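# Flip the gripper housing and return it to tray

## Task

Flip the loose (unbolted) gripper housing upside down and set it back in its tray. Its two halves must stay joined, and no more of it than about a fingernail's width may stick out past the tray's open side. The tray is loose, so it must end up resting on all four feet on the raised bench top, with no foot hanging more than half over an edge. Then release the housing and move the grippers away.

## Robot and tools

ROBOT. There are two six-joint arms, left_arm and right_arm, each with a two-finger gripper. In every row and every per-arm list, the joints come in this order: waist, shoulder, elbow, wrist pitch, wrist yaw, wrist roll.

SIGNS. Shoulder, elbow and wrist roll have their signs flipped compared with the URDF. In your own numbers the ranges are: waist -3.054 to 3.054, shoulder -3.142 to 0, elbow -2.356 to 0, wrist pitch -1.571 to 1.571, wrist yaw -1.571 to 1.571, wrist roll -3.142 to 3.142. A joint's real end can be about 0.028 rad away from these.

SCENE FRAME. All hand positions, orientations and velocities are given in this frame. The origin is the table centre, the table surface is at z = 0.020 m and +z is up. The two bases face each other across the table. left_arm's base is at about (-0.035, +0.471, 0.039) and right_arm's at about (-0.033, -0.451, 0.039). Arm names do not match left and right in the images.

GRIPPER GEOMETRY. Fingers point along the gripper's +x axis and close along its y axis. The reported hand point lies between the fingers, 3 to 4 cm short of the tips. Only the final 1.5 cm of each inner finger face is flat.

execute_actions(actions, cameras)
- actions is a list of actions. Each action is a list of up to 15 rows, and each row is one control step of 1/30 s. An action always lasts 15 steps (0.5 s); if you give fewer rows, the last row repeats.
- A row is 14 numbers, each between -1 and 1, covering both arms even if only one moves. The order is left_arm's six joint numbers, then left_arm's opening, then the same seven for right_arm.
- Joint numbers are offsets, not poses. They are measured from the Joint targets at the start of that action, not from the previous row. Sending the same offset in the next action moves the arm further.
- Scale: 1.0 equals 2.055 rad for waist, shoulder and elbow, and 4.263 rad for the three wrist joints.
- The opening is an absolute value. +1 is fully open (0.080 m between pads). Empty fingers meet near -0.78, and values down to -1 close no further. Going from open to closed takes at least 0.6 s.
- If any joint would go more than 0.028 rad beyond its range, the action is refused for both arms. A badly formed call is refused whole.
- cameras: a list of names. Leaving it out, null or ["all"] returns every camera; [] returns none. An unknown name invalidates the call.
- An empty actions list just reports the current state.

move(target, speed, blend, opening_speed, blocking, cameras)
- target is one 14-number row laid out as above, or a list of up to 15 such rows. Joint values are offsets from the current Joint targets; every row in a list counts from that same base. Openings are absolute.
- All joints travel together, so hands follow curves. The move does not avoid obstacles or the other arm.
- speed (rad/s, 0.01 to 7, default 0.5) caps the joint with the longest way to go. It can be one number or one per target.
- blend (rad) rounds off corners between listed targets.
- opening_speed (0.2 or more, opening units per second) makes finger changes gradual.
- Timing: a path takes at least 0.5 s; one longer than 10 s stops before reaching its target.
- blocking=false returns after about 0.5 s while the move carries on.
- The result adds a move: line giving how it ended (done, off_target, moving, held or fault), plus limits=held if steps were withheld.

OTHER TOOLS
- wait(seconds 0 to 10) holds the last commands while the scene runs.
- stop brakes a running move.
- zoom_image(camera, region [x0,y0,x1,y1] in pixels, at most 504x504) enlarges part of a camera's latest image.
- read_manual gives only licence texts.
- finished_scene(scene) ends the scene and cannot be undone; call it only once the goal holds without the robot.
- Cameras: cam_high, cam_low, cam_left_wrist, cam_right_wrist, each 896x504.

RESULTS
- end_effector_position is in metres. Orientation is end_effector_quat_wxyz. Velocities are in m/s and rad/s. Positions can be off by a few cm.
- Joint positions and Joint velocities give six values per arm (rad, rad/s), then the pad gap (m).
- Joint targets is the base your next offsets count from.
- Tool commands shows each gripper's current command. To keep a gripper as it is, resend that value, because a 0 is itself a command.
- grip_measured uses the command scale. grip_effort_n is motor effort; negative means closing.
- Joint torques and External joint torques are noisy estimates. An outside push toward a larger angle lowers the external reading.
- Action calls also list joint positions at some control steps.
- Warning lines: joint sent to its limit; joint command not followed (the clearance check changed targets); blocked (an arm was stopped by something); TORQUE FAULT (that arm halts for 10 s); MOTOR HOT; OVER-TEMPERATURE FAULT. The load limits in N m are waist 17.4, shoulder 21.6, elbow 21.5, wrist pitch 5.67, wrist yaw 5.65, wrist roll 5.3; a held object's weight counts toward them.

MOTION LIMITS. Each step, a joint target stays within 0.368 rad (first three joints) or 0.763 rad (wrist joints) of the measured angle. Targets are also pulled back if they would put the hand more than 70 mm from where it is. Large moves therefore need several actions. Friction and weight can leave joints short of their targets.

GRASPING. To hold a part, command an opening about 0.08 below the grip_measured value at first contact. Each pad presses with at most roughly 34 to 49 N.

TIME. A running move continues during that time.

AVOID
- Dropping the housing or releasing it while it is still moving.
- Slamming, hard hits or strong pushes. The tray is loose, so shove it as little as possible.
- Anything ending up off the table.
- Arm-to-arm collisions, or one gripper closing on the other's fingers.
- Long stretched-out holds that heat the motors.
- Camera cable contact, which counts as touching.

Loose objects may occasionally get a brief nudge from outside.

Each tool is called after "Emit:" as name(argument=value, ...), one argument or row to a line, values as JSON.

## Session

Emit:
execute_actions(
  actions=[],
)

Scene clock: 0.00 s.
left_arm: end_effector_position=(-0.0391, +0.1607, +0.3693) grip_measured=+0.989 grip_effort_n=n/a end_effector_quat_wxyz=(+0.654, +0.208, +0.199, -0.699) | right_arm: end_effector_position=(-0.2100, -0.2766, +0.1964) grip_measured=+0.981 grip_effort_n=n/a end_effector_quat_wxyz=(+0.082, -0.320, -0.003, +0.944)
Joint positions: left_arm=[0.046 -1.109 -1.323 -0.8 0.077 -0.044 0.08] | right_arm=[0.381 -0.972 -0.659 -0.637 -0.735 0.825 0.079]
Joint velocities: within noise
Joint torques (N m): no reading
External joint torques (N m): no reading
Heat: left arm: hottest wrist pitch 37 °C (+0.0 °C/min); right arm: hottest wrist pitch 34 °C (+0.0 °C/min).
Joint targets: left_arm=[0.046 -1.107 -1.326 -0.798 0.076 -0.044] | right_arm=[0.381 -0.971 -0.659 -0.636 -0.736 0.825]
Tool commands: left_gripper/opening=+0.988964 right_gripper/opening=+0.981142

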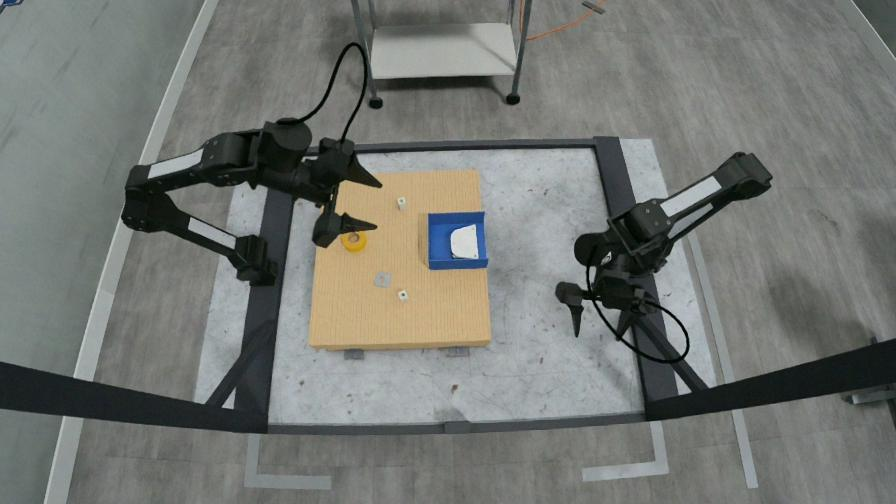

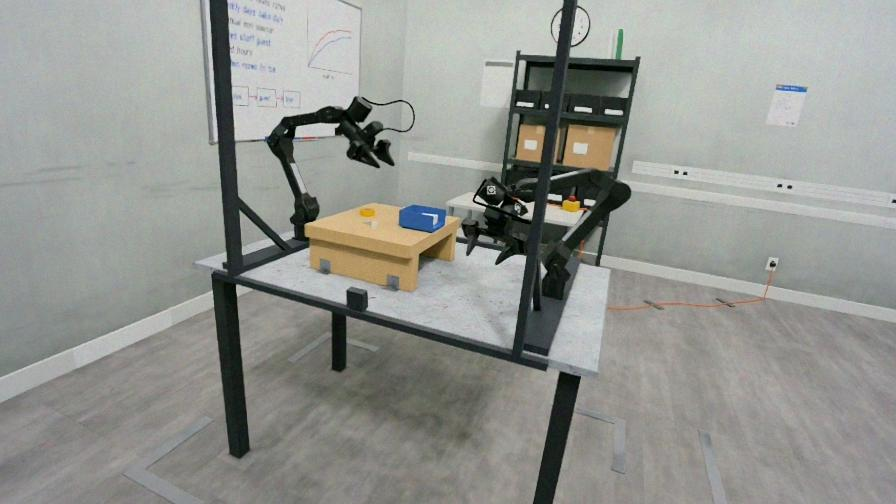

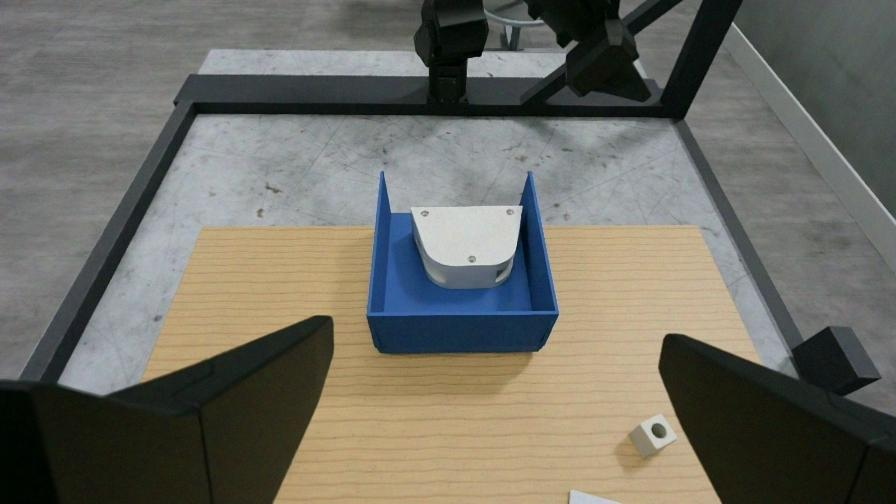

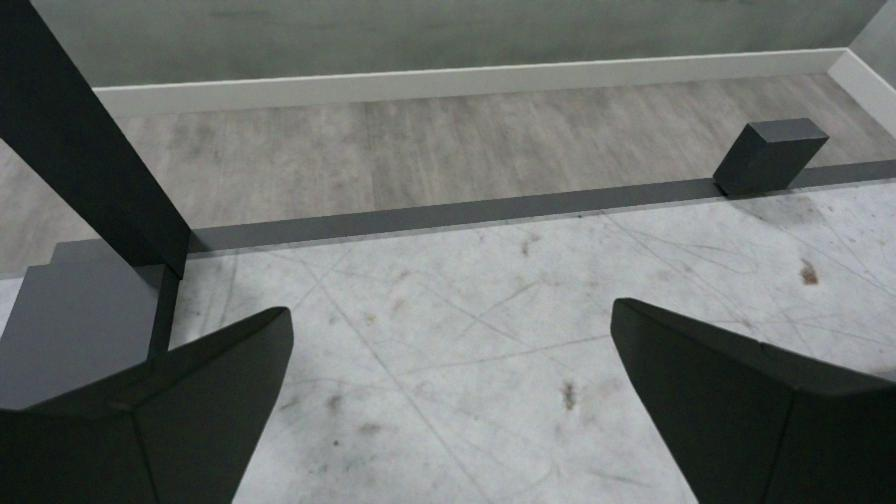

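Emit:
move(
  target=[0,0,0,0,0,0,0.988964,-0.166,0.0618,-0.1995,-0.0443,0.1726,-0.1935,1],
  speed=1.0,
)

Emit:
zoom_image(
  camera="cam_right_wrist",
  region=[330, 50, 650, 300],
)

Emit:
zoom_image(
  camera="cam_left_wrist",
  region=[350, 160, 580, 370],
)

Scene clock: 36.93 s.
left_arm: end_effector_position=(-0.0391, +0.1607, +0.3693) grip_measured=+0.989 grip_effort_n=0.2 end_effector_quat_wxyz=(+0.654, +0.208, +0.199, -0.699) | right_arm: end_effector_position=(-0.0427, -0.2006, +0.3252) grip_measured=+0.981 grip_effort_n=-0.2 end_effector_quat_wxyz=(+0.660, -0.218, +0.208, +0.688)
Joint positions: left_arm=[0.046 -1.109 -1.323 -0.8 0.077 -0.044 0.08] | right_arm=[0.042 -0.847 -1.059 -0.825 -0.004 0.004 0.079]
Joint velocities: within noise
Joint torques (N m): left_arm=[-0.04 3.13 -7.11 1.8 0.06 -0.01] | right_arm=[-0.27 2.15 -7.26 1.17 0.17 -0.11]
External joint torques (N m): left_arm=[-0.01 0.23 -0.87 0.24 0.02 -0.01] | right_arm=[-0.27 0.8 -0.82 -0.41 0.18 -0.11]
Heat: left arm: hottest wrist pitch 45 °C (+13.0 °C/min); right arm: hottest elbow 36 °C (+6.5 °C/min).
Joint targets: left_arm=[0.046 -1.107 -1.326 -0.798 0.076 -0.044] | right_arm=[0.040 -0.844 -1.069 -0.825 0.000 0.000]
move: done

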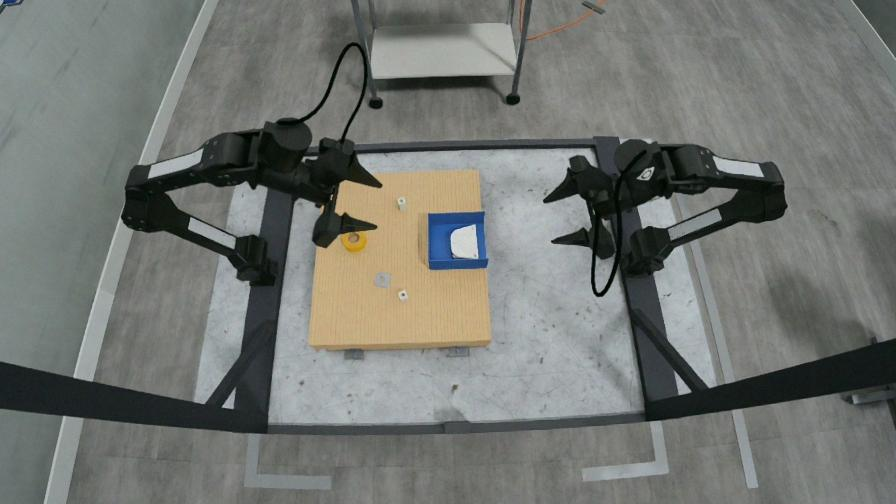

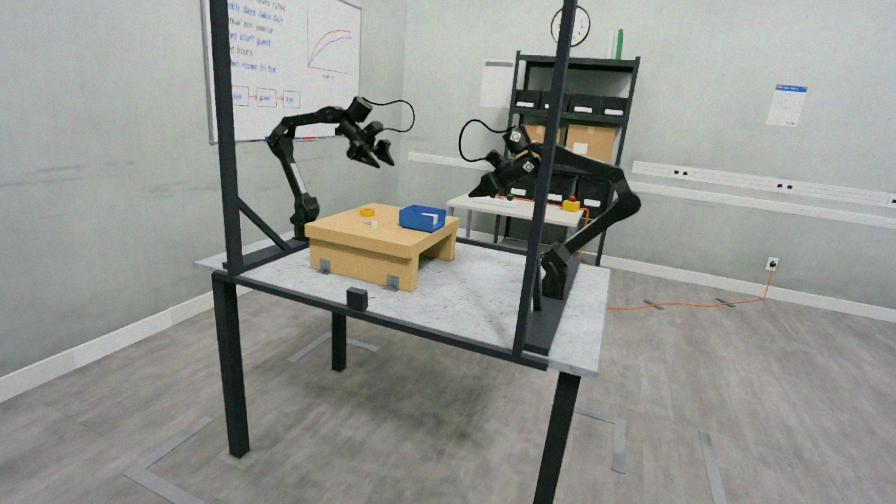

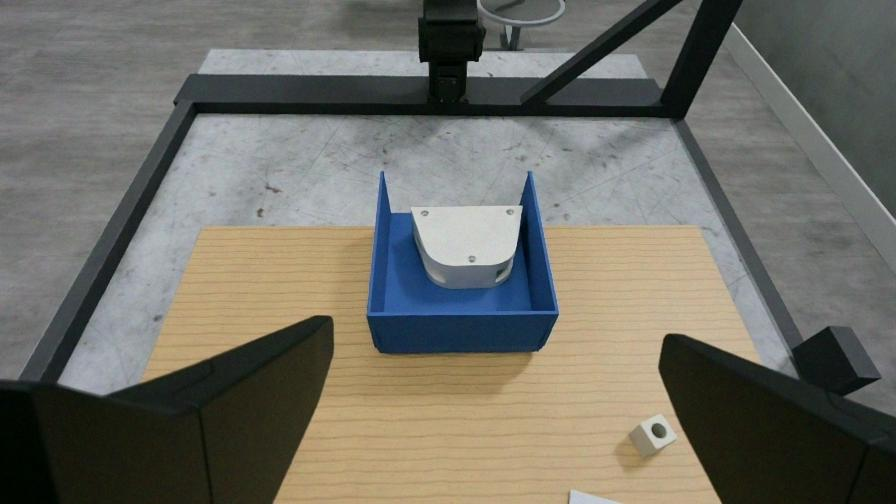

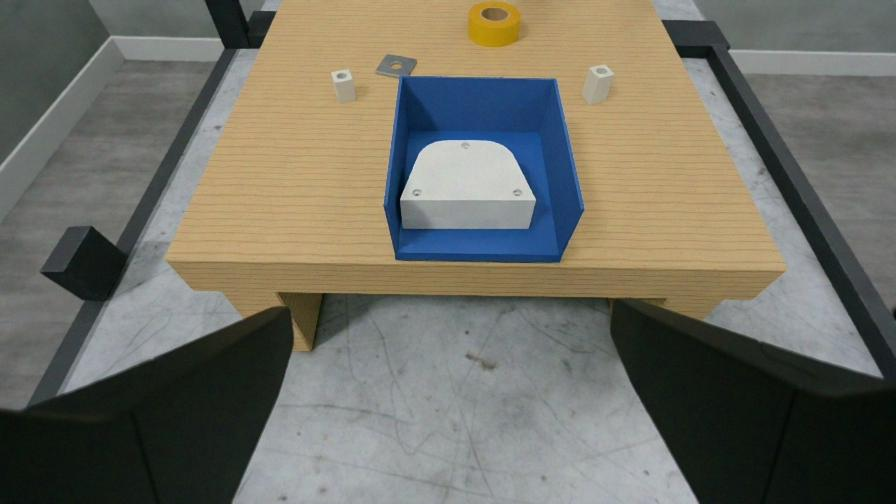

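Scaled by 1.575 from the camera's 896x504 image, which has a finer 1280x720 frame.

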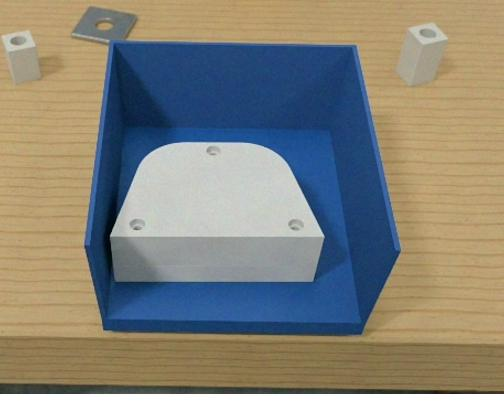

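Scaled by 2.191 from the camera's 896x504 image, which has a finer 1280x720 frame.

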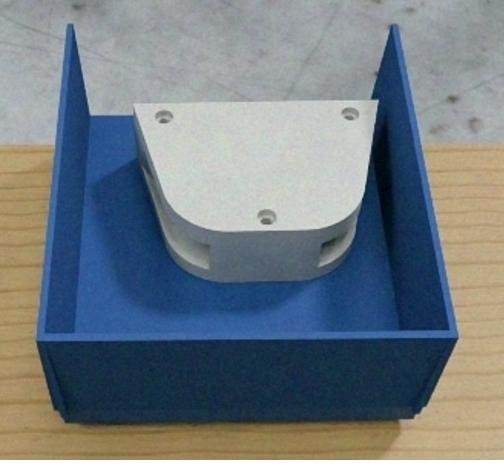

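Emit:
move(
  target=[0,0,0,0,0,0,0.988964,0.1021,-0.0348,0.4475,0.3732,0.0573,0,-0.8],
  speed=0.8,
)

Scene clock: 71.93 s.
left_arm: end_effector_position=(-0.0391, +0.1607, +0.3693) grip_measured=+0.989 grip_effort_n=-0.2 end_effector_quat_wxyz=(+0.654, +0.208, +0.199, -0.699) | right_arm: end_effector_position=(-0.0679, -0.1590, +0.2300) grip_measured=-0.797 grip_effort_n=-18.8 end_effector_quat_wxyz=(+0.707, +0.004, -0.004, +0.707)
Joint positions: left_arm=[0.046 -1.109 -1.323 -0.8 0.077 -0.044 0.08] | right_arm=[0.247 -0.911 -0.159 0.763 0.241 0.003 0]
Joint velocities: within noise
Joint torques (N m): left_arm=[-0.05 3.15 -7.11 1.8 0.06 -0.01] | right_arm=[0.32 1.54 -4.96 1.48 0.2 -0.09]
External joint torques (N m): left_arm=[-0.03 0.3 -0.89 0.25 0.03 -0.01] | right_arm=[0.32 -0.18 1.53 -0.21 0.2 -0.09]
Heat: left arm: hottest wrist pitch 47 °C (+6.0 °C/min); right arm: hottest wrist pitch 37 °C (+3.0 °C/min).
Joint targets: left_arm=[0.046 -1.107 -1.326 -0.798 0.076 -0.044] | right_arm=[0.250 -0.915 -0.149 0.766 0.244 0.000]
move: done

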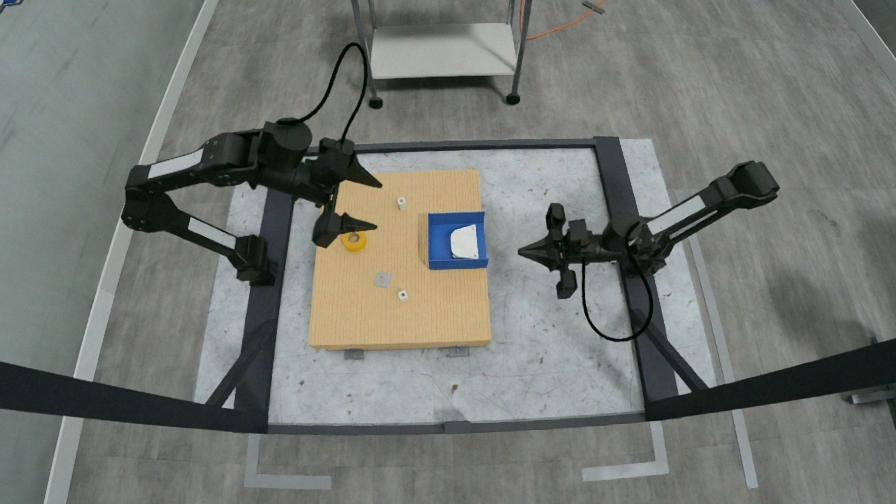

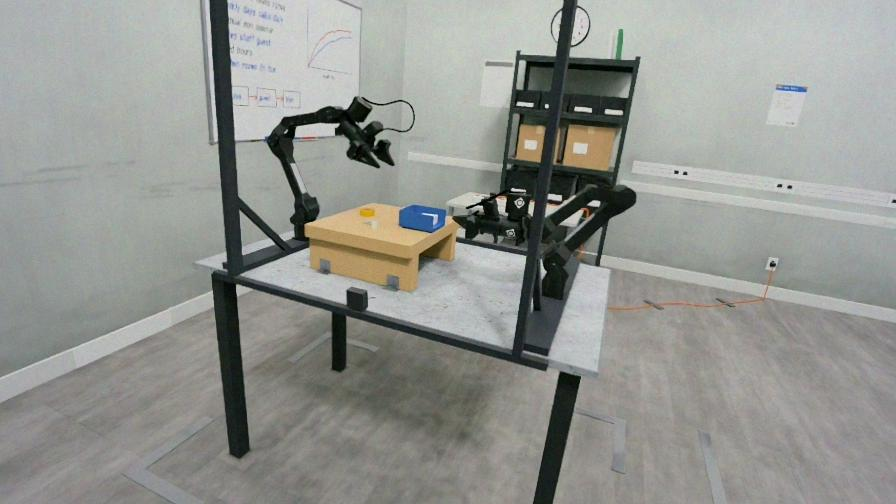

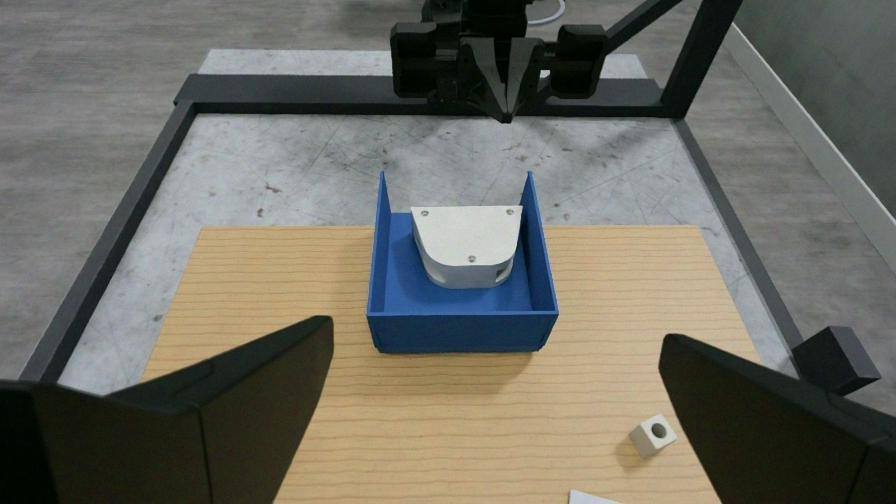

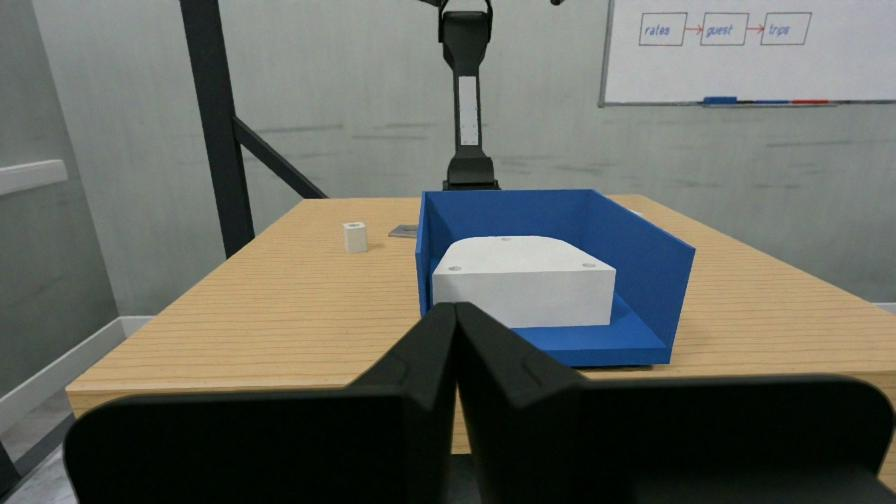

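Emit:
move(
  target=[
    [0,0,0,0,0,0,0.988964,-0.073,-0.0414,-0.4628,-0.3204,-0.0572,0,-0.8],
    [0,0,0,0,0,0,0.988964,-0.088,-0.3133,-0.6222,-0.3946,-0.0572,0,-0.8],
  ],
  speed=[0.8,0.5],
)

Emit:
zoom_image(
  camera="cam_left_wrist",
  region=[350, 130, 580, 370],
)

Emit:
zoom_image(
  camera="cam_low",
  region=[380, 180, 480, 250],
)

Scene clock: 132.07 s.
left_arm: end_effector_position=(-0.0391, +0.1607, +0.3693) grip_measured=+0.989 grip_effort_n=0.2 end_effector_quat_wxyz=(+0.654, +0.208, +0.199, -0.699) | right_arm: end_effector_position=(-0.0567, -0.0776, +0.2449) grip_measured=-0.797 grip_effort_n=-18.8 end_effector_quat_wxyz=(+0.593, -0.367, +0.340, +0.631)
Joint positions: left_arm=[0.046 -1.109 -1.323 -0.8 0.077 -0.044 0.08] | right_arm=[0.071 -1.549 -1.418 -0.916 0.006 0.003 0]
Joint velocities: within noise
Joint torques (N m): left_arm=[-0.03 3.14 -7.11 1.8 0.07 0] | right_arm=[-0.23 5.49 -7.35 0.73 -0.22 -0.12]
External joint torques (N m): left_arm=[-0.01 0.25 -0.89 0.25 0.03 0] | right_arm=[-0.28 -1.05 -0.71 -0.43 -0.21 -0.11]
Heat: left arm: hottest wrist pitch 48 °C (+1.0 °C/min); right arm: hottest wrist pitch 41 °C (+3.0 °C/min).
Joint targets: left_arm=[0.046 -1.107 -1.326 -0.798 0.076 -0.044] | right_arm=[0.069 -1.559 -1.428 -0.916 0.000 0.000]
move: done

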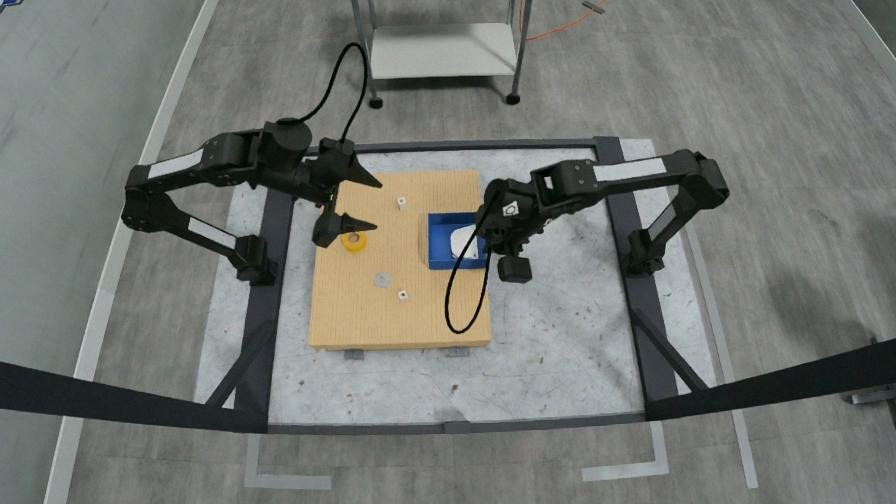

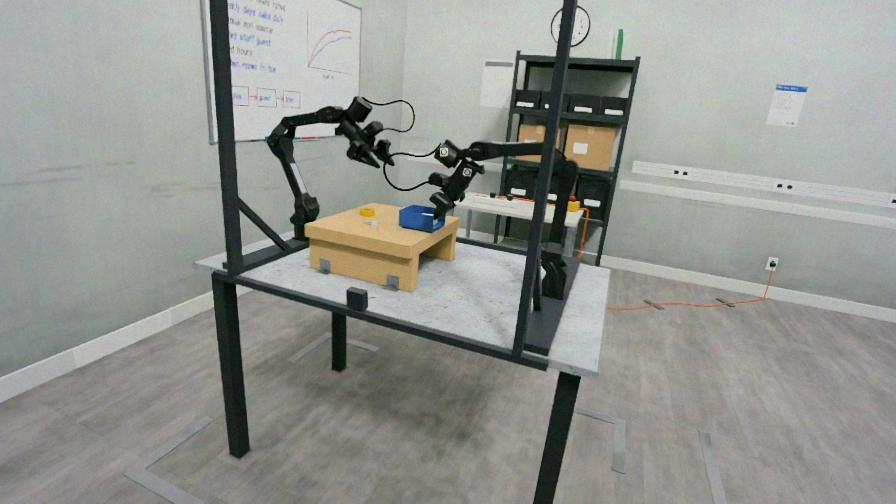

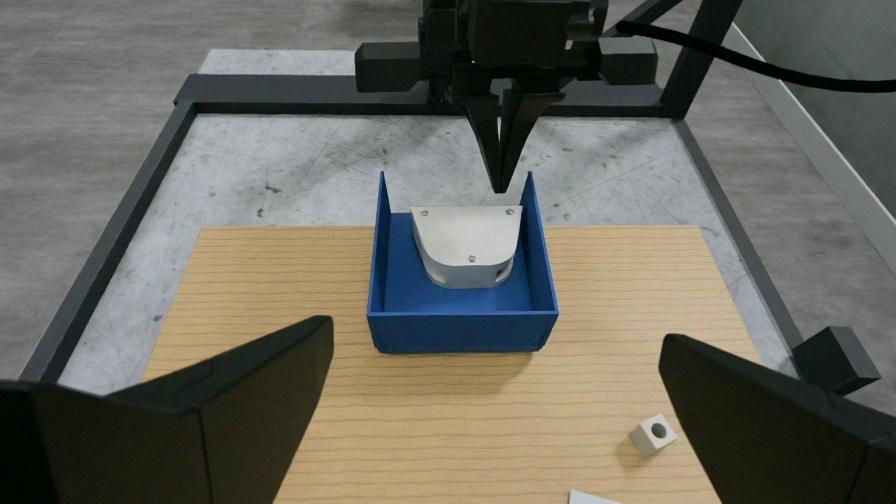

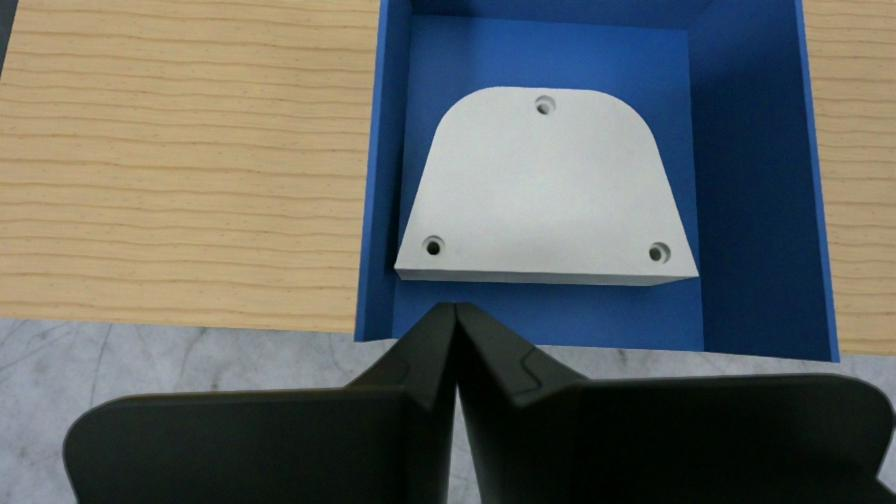

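Scaled by 2.100 from the camera's 896x504 image, which has a finer 1280x720 frame.

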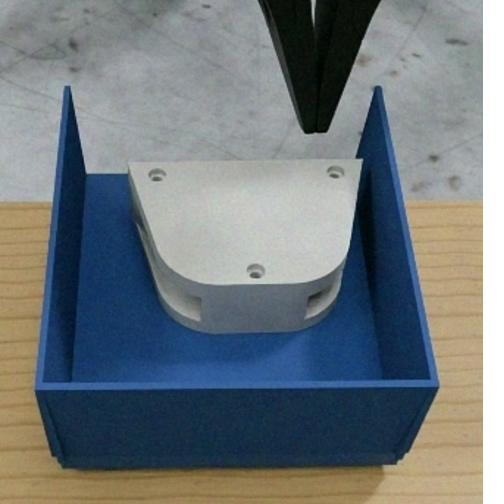

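Scaled by 5.040 from the camera's 896x504 image, which has a finer 1280x720 frame.

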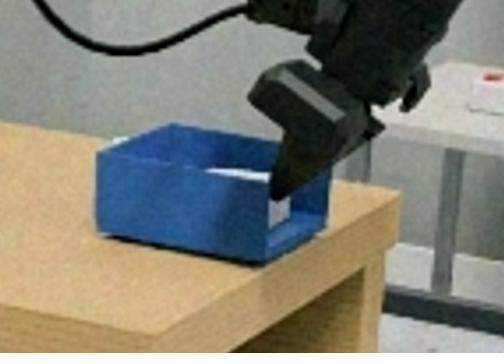

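Emit:
execute_actions(
  actions=[],
)

Scene clock: 170.53 s.
left_arm: end_effector_position=(-0.0391, +0.1607, +0.3693) grip_measured=+0.989 grip_effort_n=0.2 end_effector_quat_wxyz=(+0.654, +0.208, +0.199, -0.699) | right_arm: end_effector_position=(-0.0567, -0.0776, +0.2449) grip_measured=-0.797 grip_effort_n=-18.8 end_effector_quat_wxyz=(+0.593, -0.367, +0.340, +0.631)
Joint positions: left_arm=[0.046 -1.109 -1.323 -0.8 0.077 -0.044 0.08] | right_arm=[0.071 -1.549 -1.418 -0.916 0.006 0.003 0]
Joint velocities: within noise
Joint torques (N m): left_arm=[-0.03 3.11 -7.12 1.81 0.06 -0.01] | right_arm=[-0.35 5.36 -7.31 0.68 -0.19 -0.09]
External joint torques (N m): left_arm=[-0.03 0.21 -0.88 0.25 0.04 -0.01] | right_arm=[-0.37 -1.08 -0.78 -0.45 -0.19 -0.09]
Heat: left arm: hottest wrist pitch 48 °C (+1.0 °C/min); right arm: hottest elbow 38 °C (+2.0 °C/min).
Joint targets: left_arm=[0.046 -1.107 -1.326 -0.798 0.076 -0.044] | right_arm=[0.069 -1.559 -1.428 -0.916 0.000 0.000]
Tool commands: left_gripper/opening=+1.0 right_gripper/opening=-0.8

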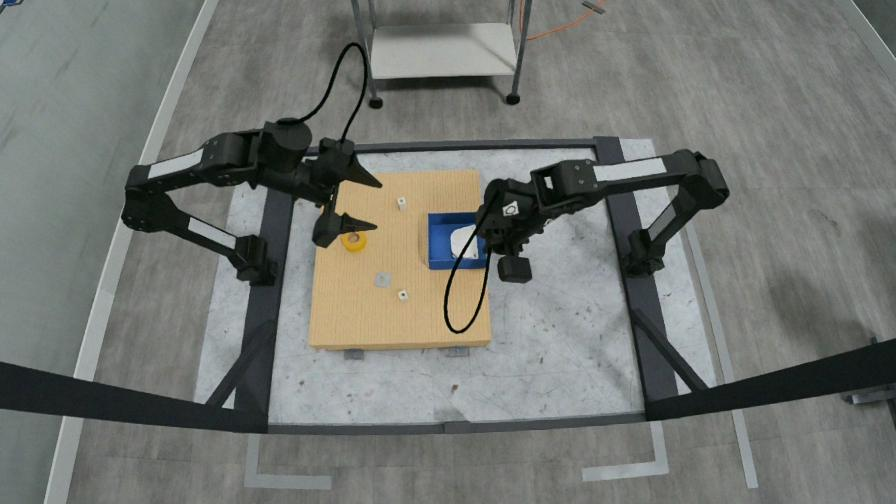

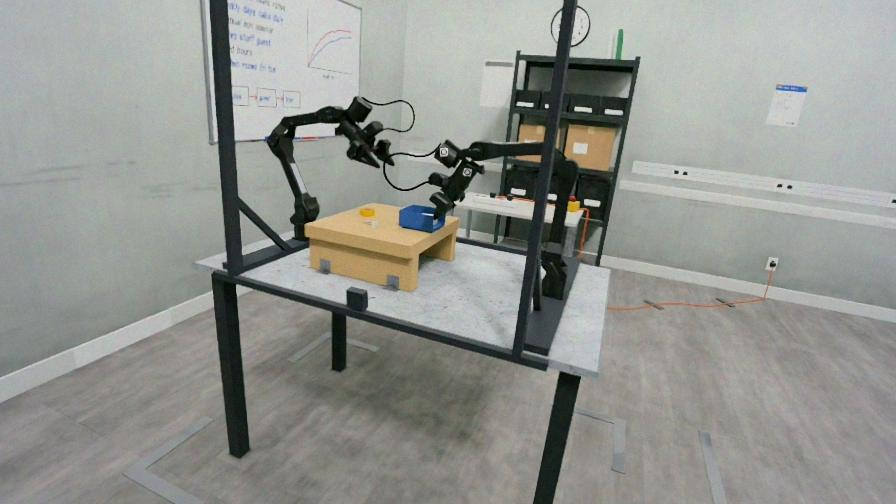

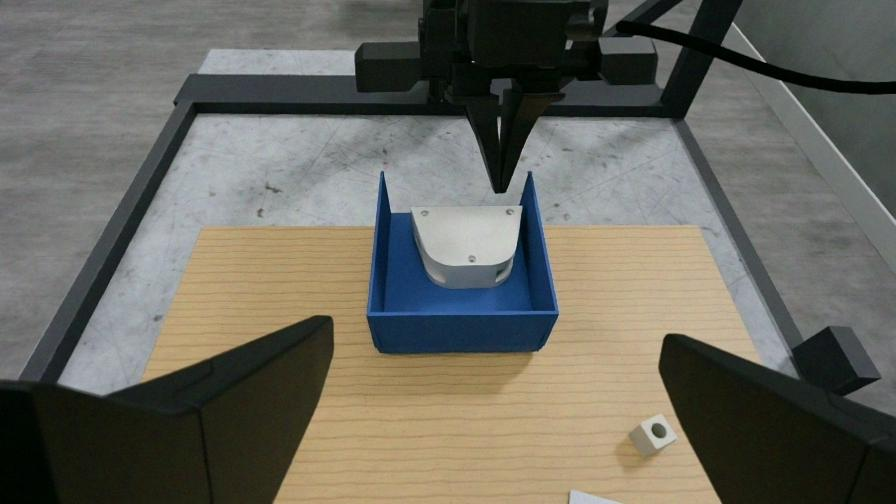

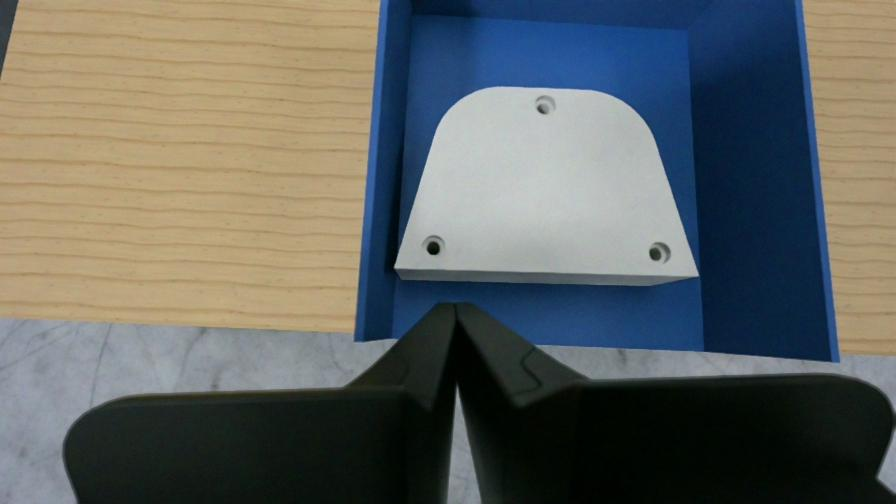

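Emit:
move(
  target=[
    [0,0,0,0,0,0,0.988964,-0.0579,0,0,0,0,0,-0.8],
    [0,0,0,0,0,0,0.988964,-0.0579,0.0014,0.0249,0.0112,0,0,-0.8],
  ],
  speed=0.3,
)

Emit:
move(
  target=[0,0,0,0,0,0,0.988964,0,0.0005,0.0083,0.0037,0,0,-0.8],
  speed=0.2,
)

Scene clock: 191.50 s.
left_arm: end_effector_position=(-0.0391, +0.1607, +0.3693) grip_measured=+0.989 grip_effort_n=0.2 end_effector_quat_wxyz=(+0.654, +0.208, +0.199, -0.699) | right_arm: end_effector_position=(-0.0117, -0.0742, +0.2386) grip_measured=-0.797 grip_effort_n=-18.8 end_effector_quat_wxyz=(+0.632, -0.341, +0.357, +0.597)
Joint positions: left_arm=[0.046 -1.109 -1.323 -0.8 0.077 -0.044 0.08] | right_arm=[-0.049 -1.549 -1.387 -0.871 0.004 0.003 0]
Joint velocities: within noise
Joint torques (N m): left_arm=[-0.03 3.13 -7.14 1.8 0.06 0] | right_arm=[0.02 5.83 -5.13 0.97 -0.15 -0.1]
External joint torques (N m): left_arm=[-0.03 0.15 -0.84 0.24 0.03 0] | right_arm=[-0.02 -0.69 1.51 -0.2 -0.14 -0.1]
Heat: left arm: hottest wrist pitch 48 °C (+0.0 °C/min); right arm: hottest elbow 38 °C (+2.0 °C/min).
Joint targets: left_arm=[0.046 -1.107 -1.326 -0.798 0.076 -0.044] | right_arm=[-0.050 -1.556 -1.377 -0.869 0.000 0.000]
move: done

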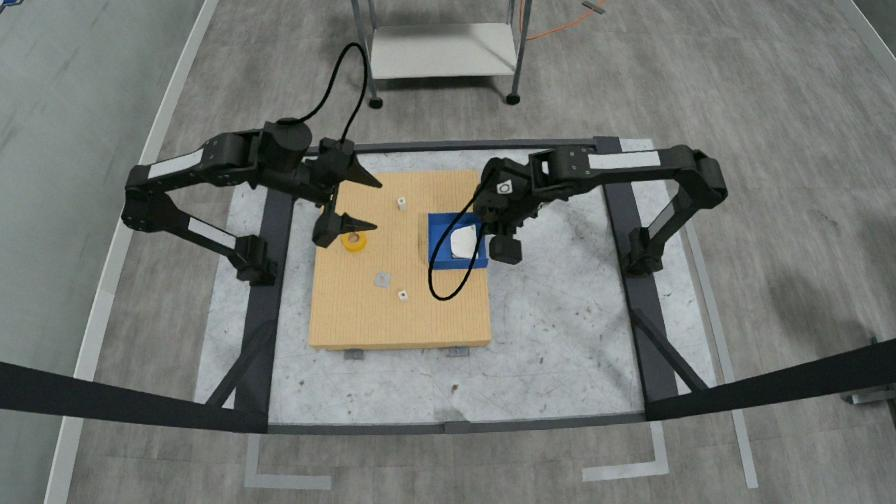

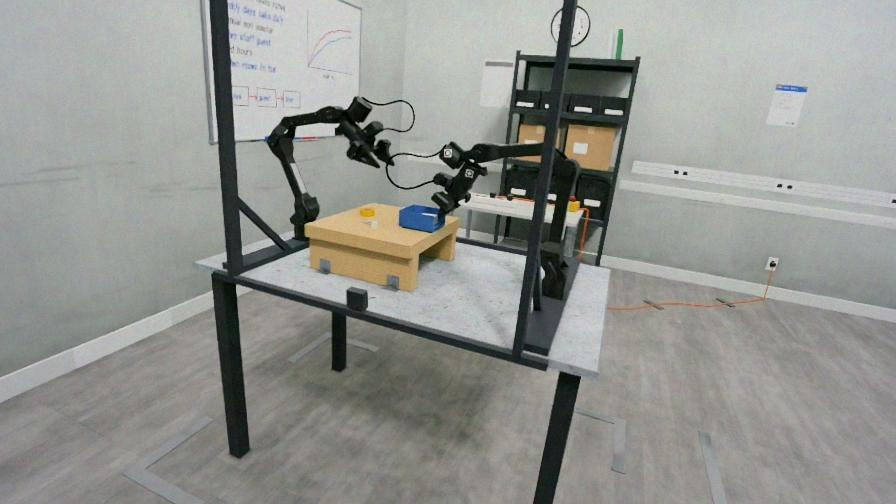

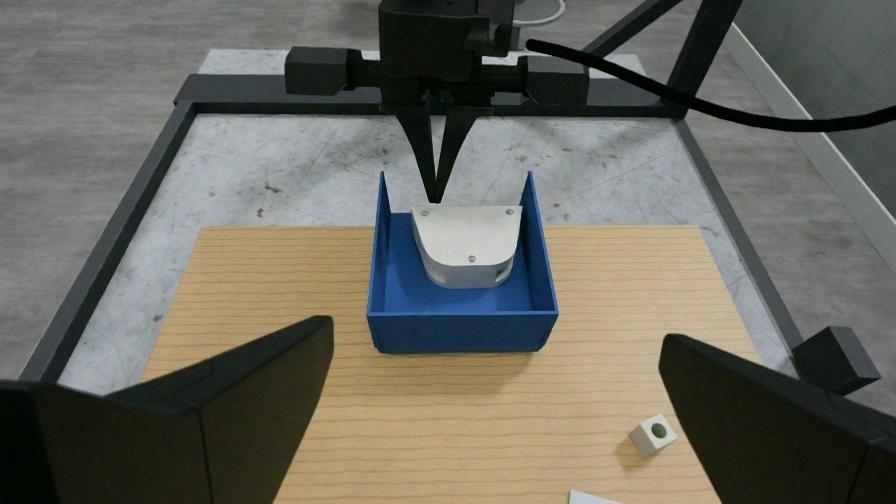

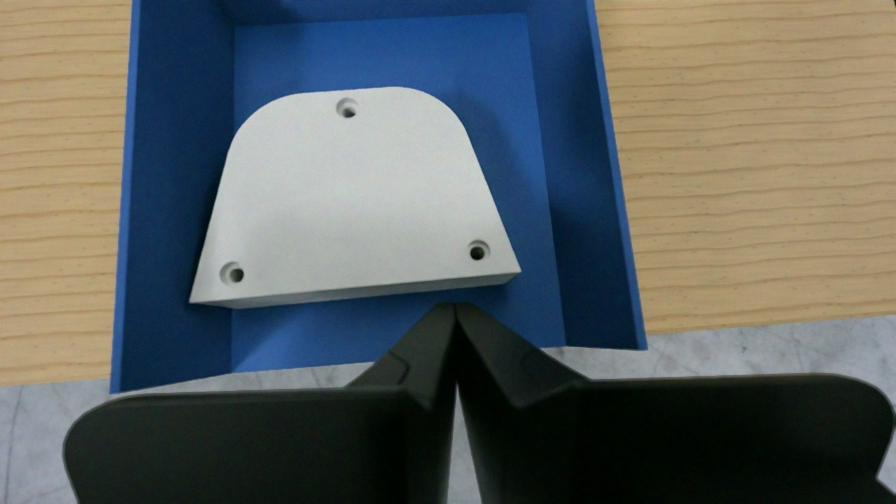

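Scene clock: 192.20 s.
left_arm: end_effector_position=(-0.0391, +0.1607, +0.3693) grip_measured=+0.989 grip_effort_n=0.2 end_effector_quat_wxyz=(+0.654, +0.208, +0.199, -0.699) | right_arm: end_effector_position=(-0.0117, -0.0740, +0.2343) grip_measured=-0.797 grip_effort_n=-18.8 end_effector_quat_wxyz=(+0.632, -0.342, +0.358, +0.597)
Joint positions: left_arm=[0.046 -1.109 -1.323 -0.8 0.077 -0.044 0.08] | right_arm=[-0.049 -1.549 -1.37 -0.855 0.004 0.003 0]
Joint velocities: within noise
Joint torques (N m): left_arm=[-0.04 3.11 -7.12 1.8 0.06 -0.01] | right_arm=[-0.09 5.81 -5.21 0.97 -0.13 -0.11]
External joint torques (N m): left_arm=[-0.02 0.2 -0.85 0.23 0.03 -0.01] | right_arm=[-0.16 -0.7 1.41 -0.19 -0.12 -0.11]
Heat: left arm: hottest wrist pitch 48 °C (+0.0 °C/min); right arm: hottest elbow 38 °C (+2.0 °C/min).
Joint targets: left_arm=[0.046 -1.107 -1.326 -0.798 0.076 -0.044] | right_arm=[-0.050 -1.555 -1.360 -0.853 0.000 0.000]
move: done

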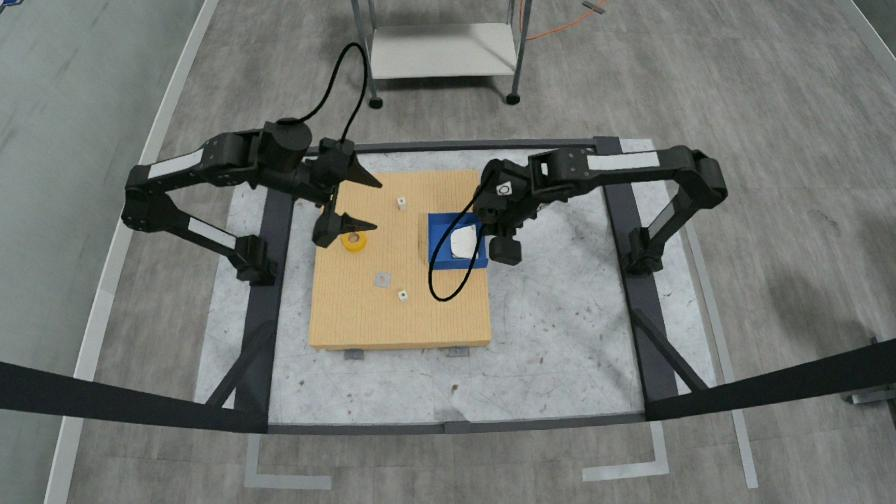

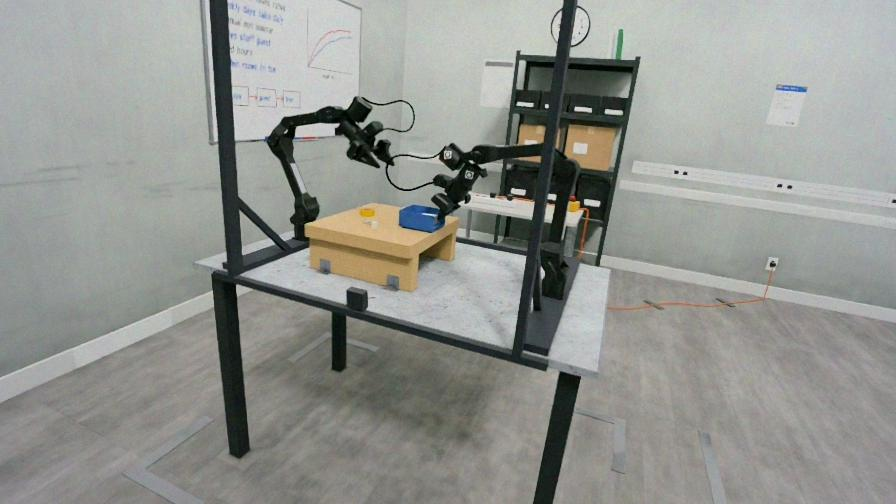

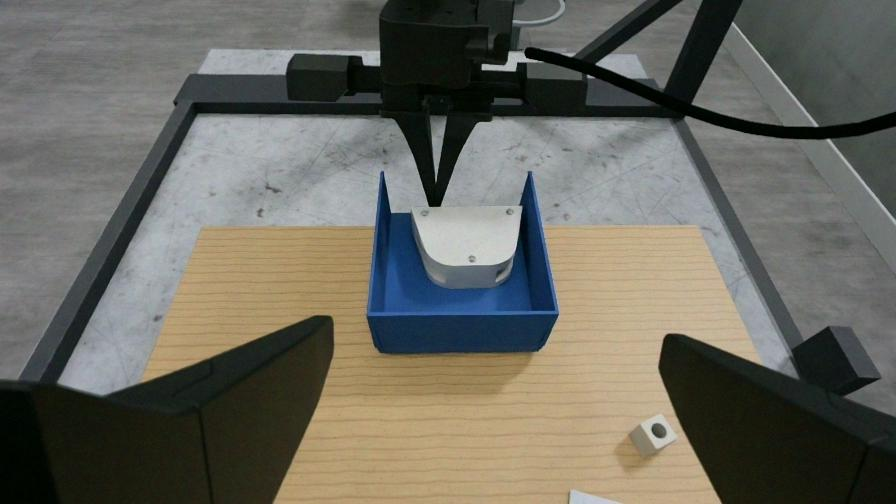

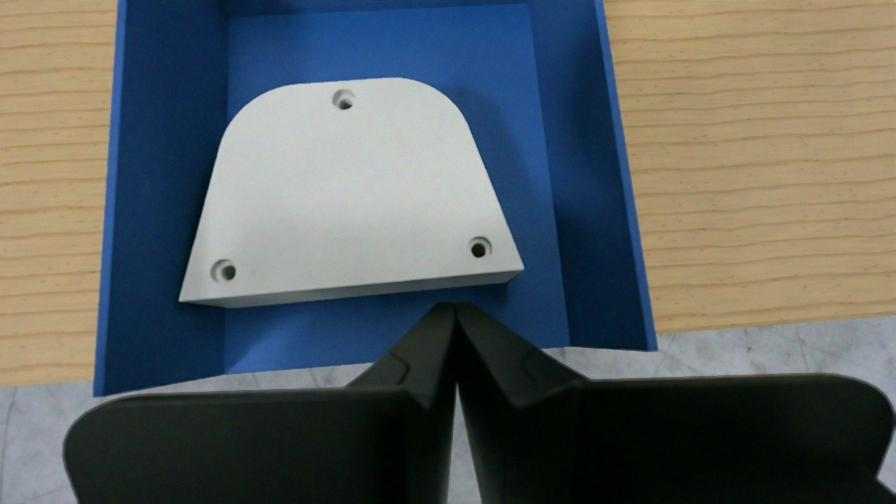

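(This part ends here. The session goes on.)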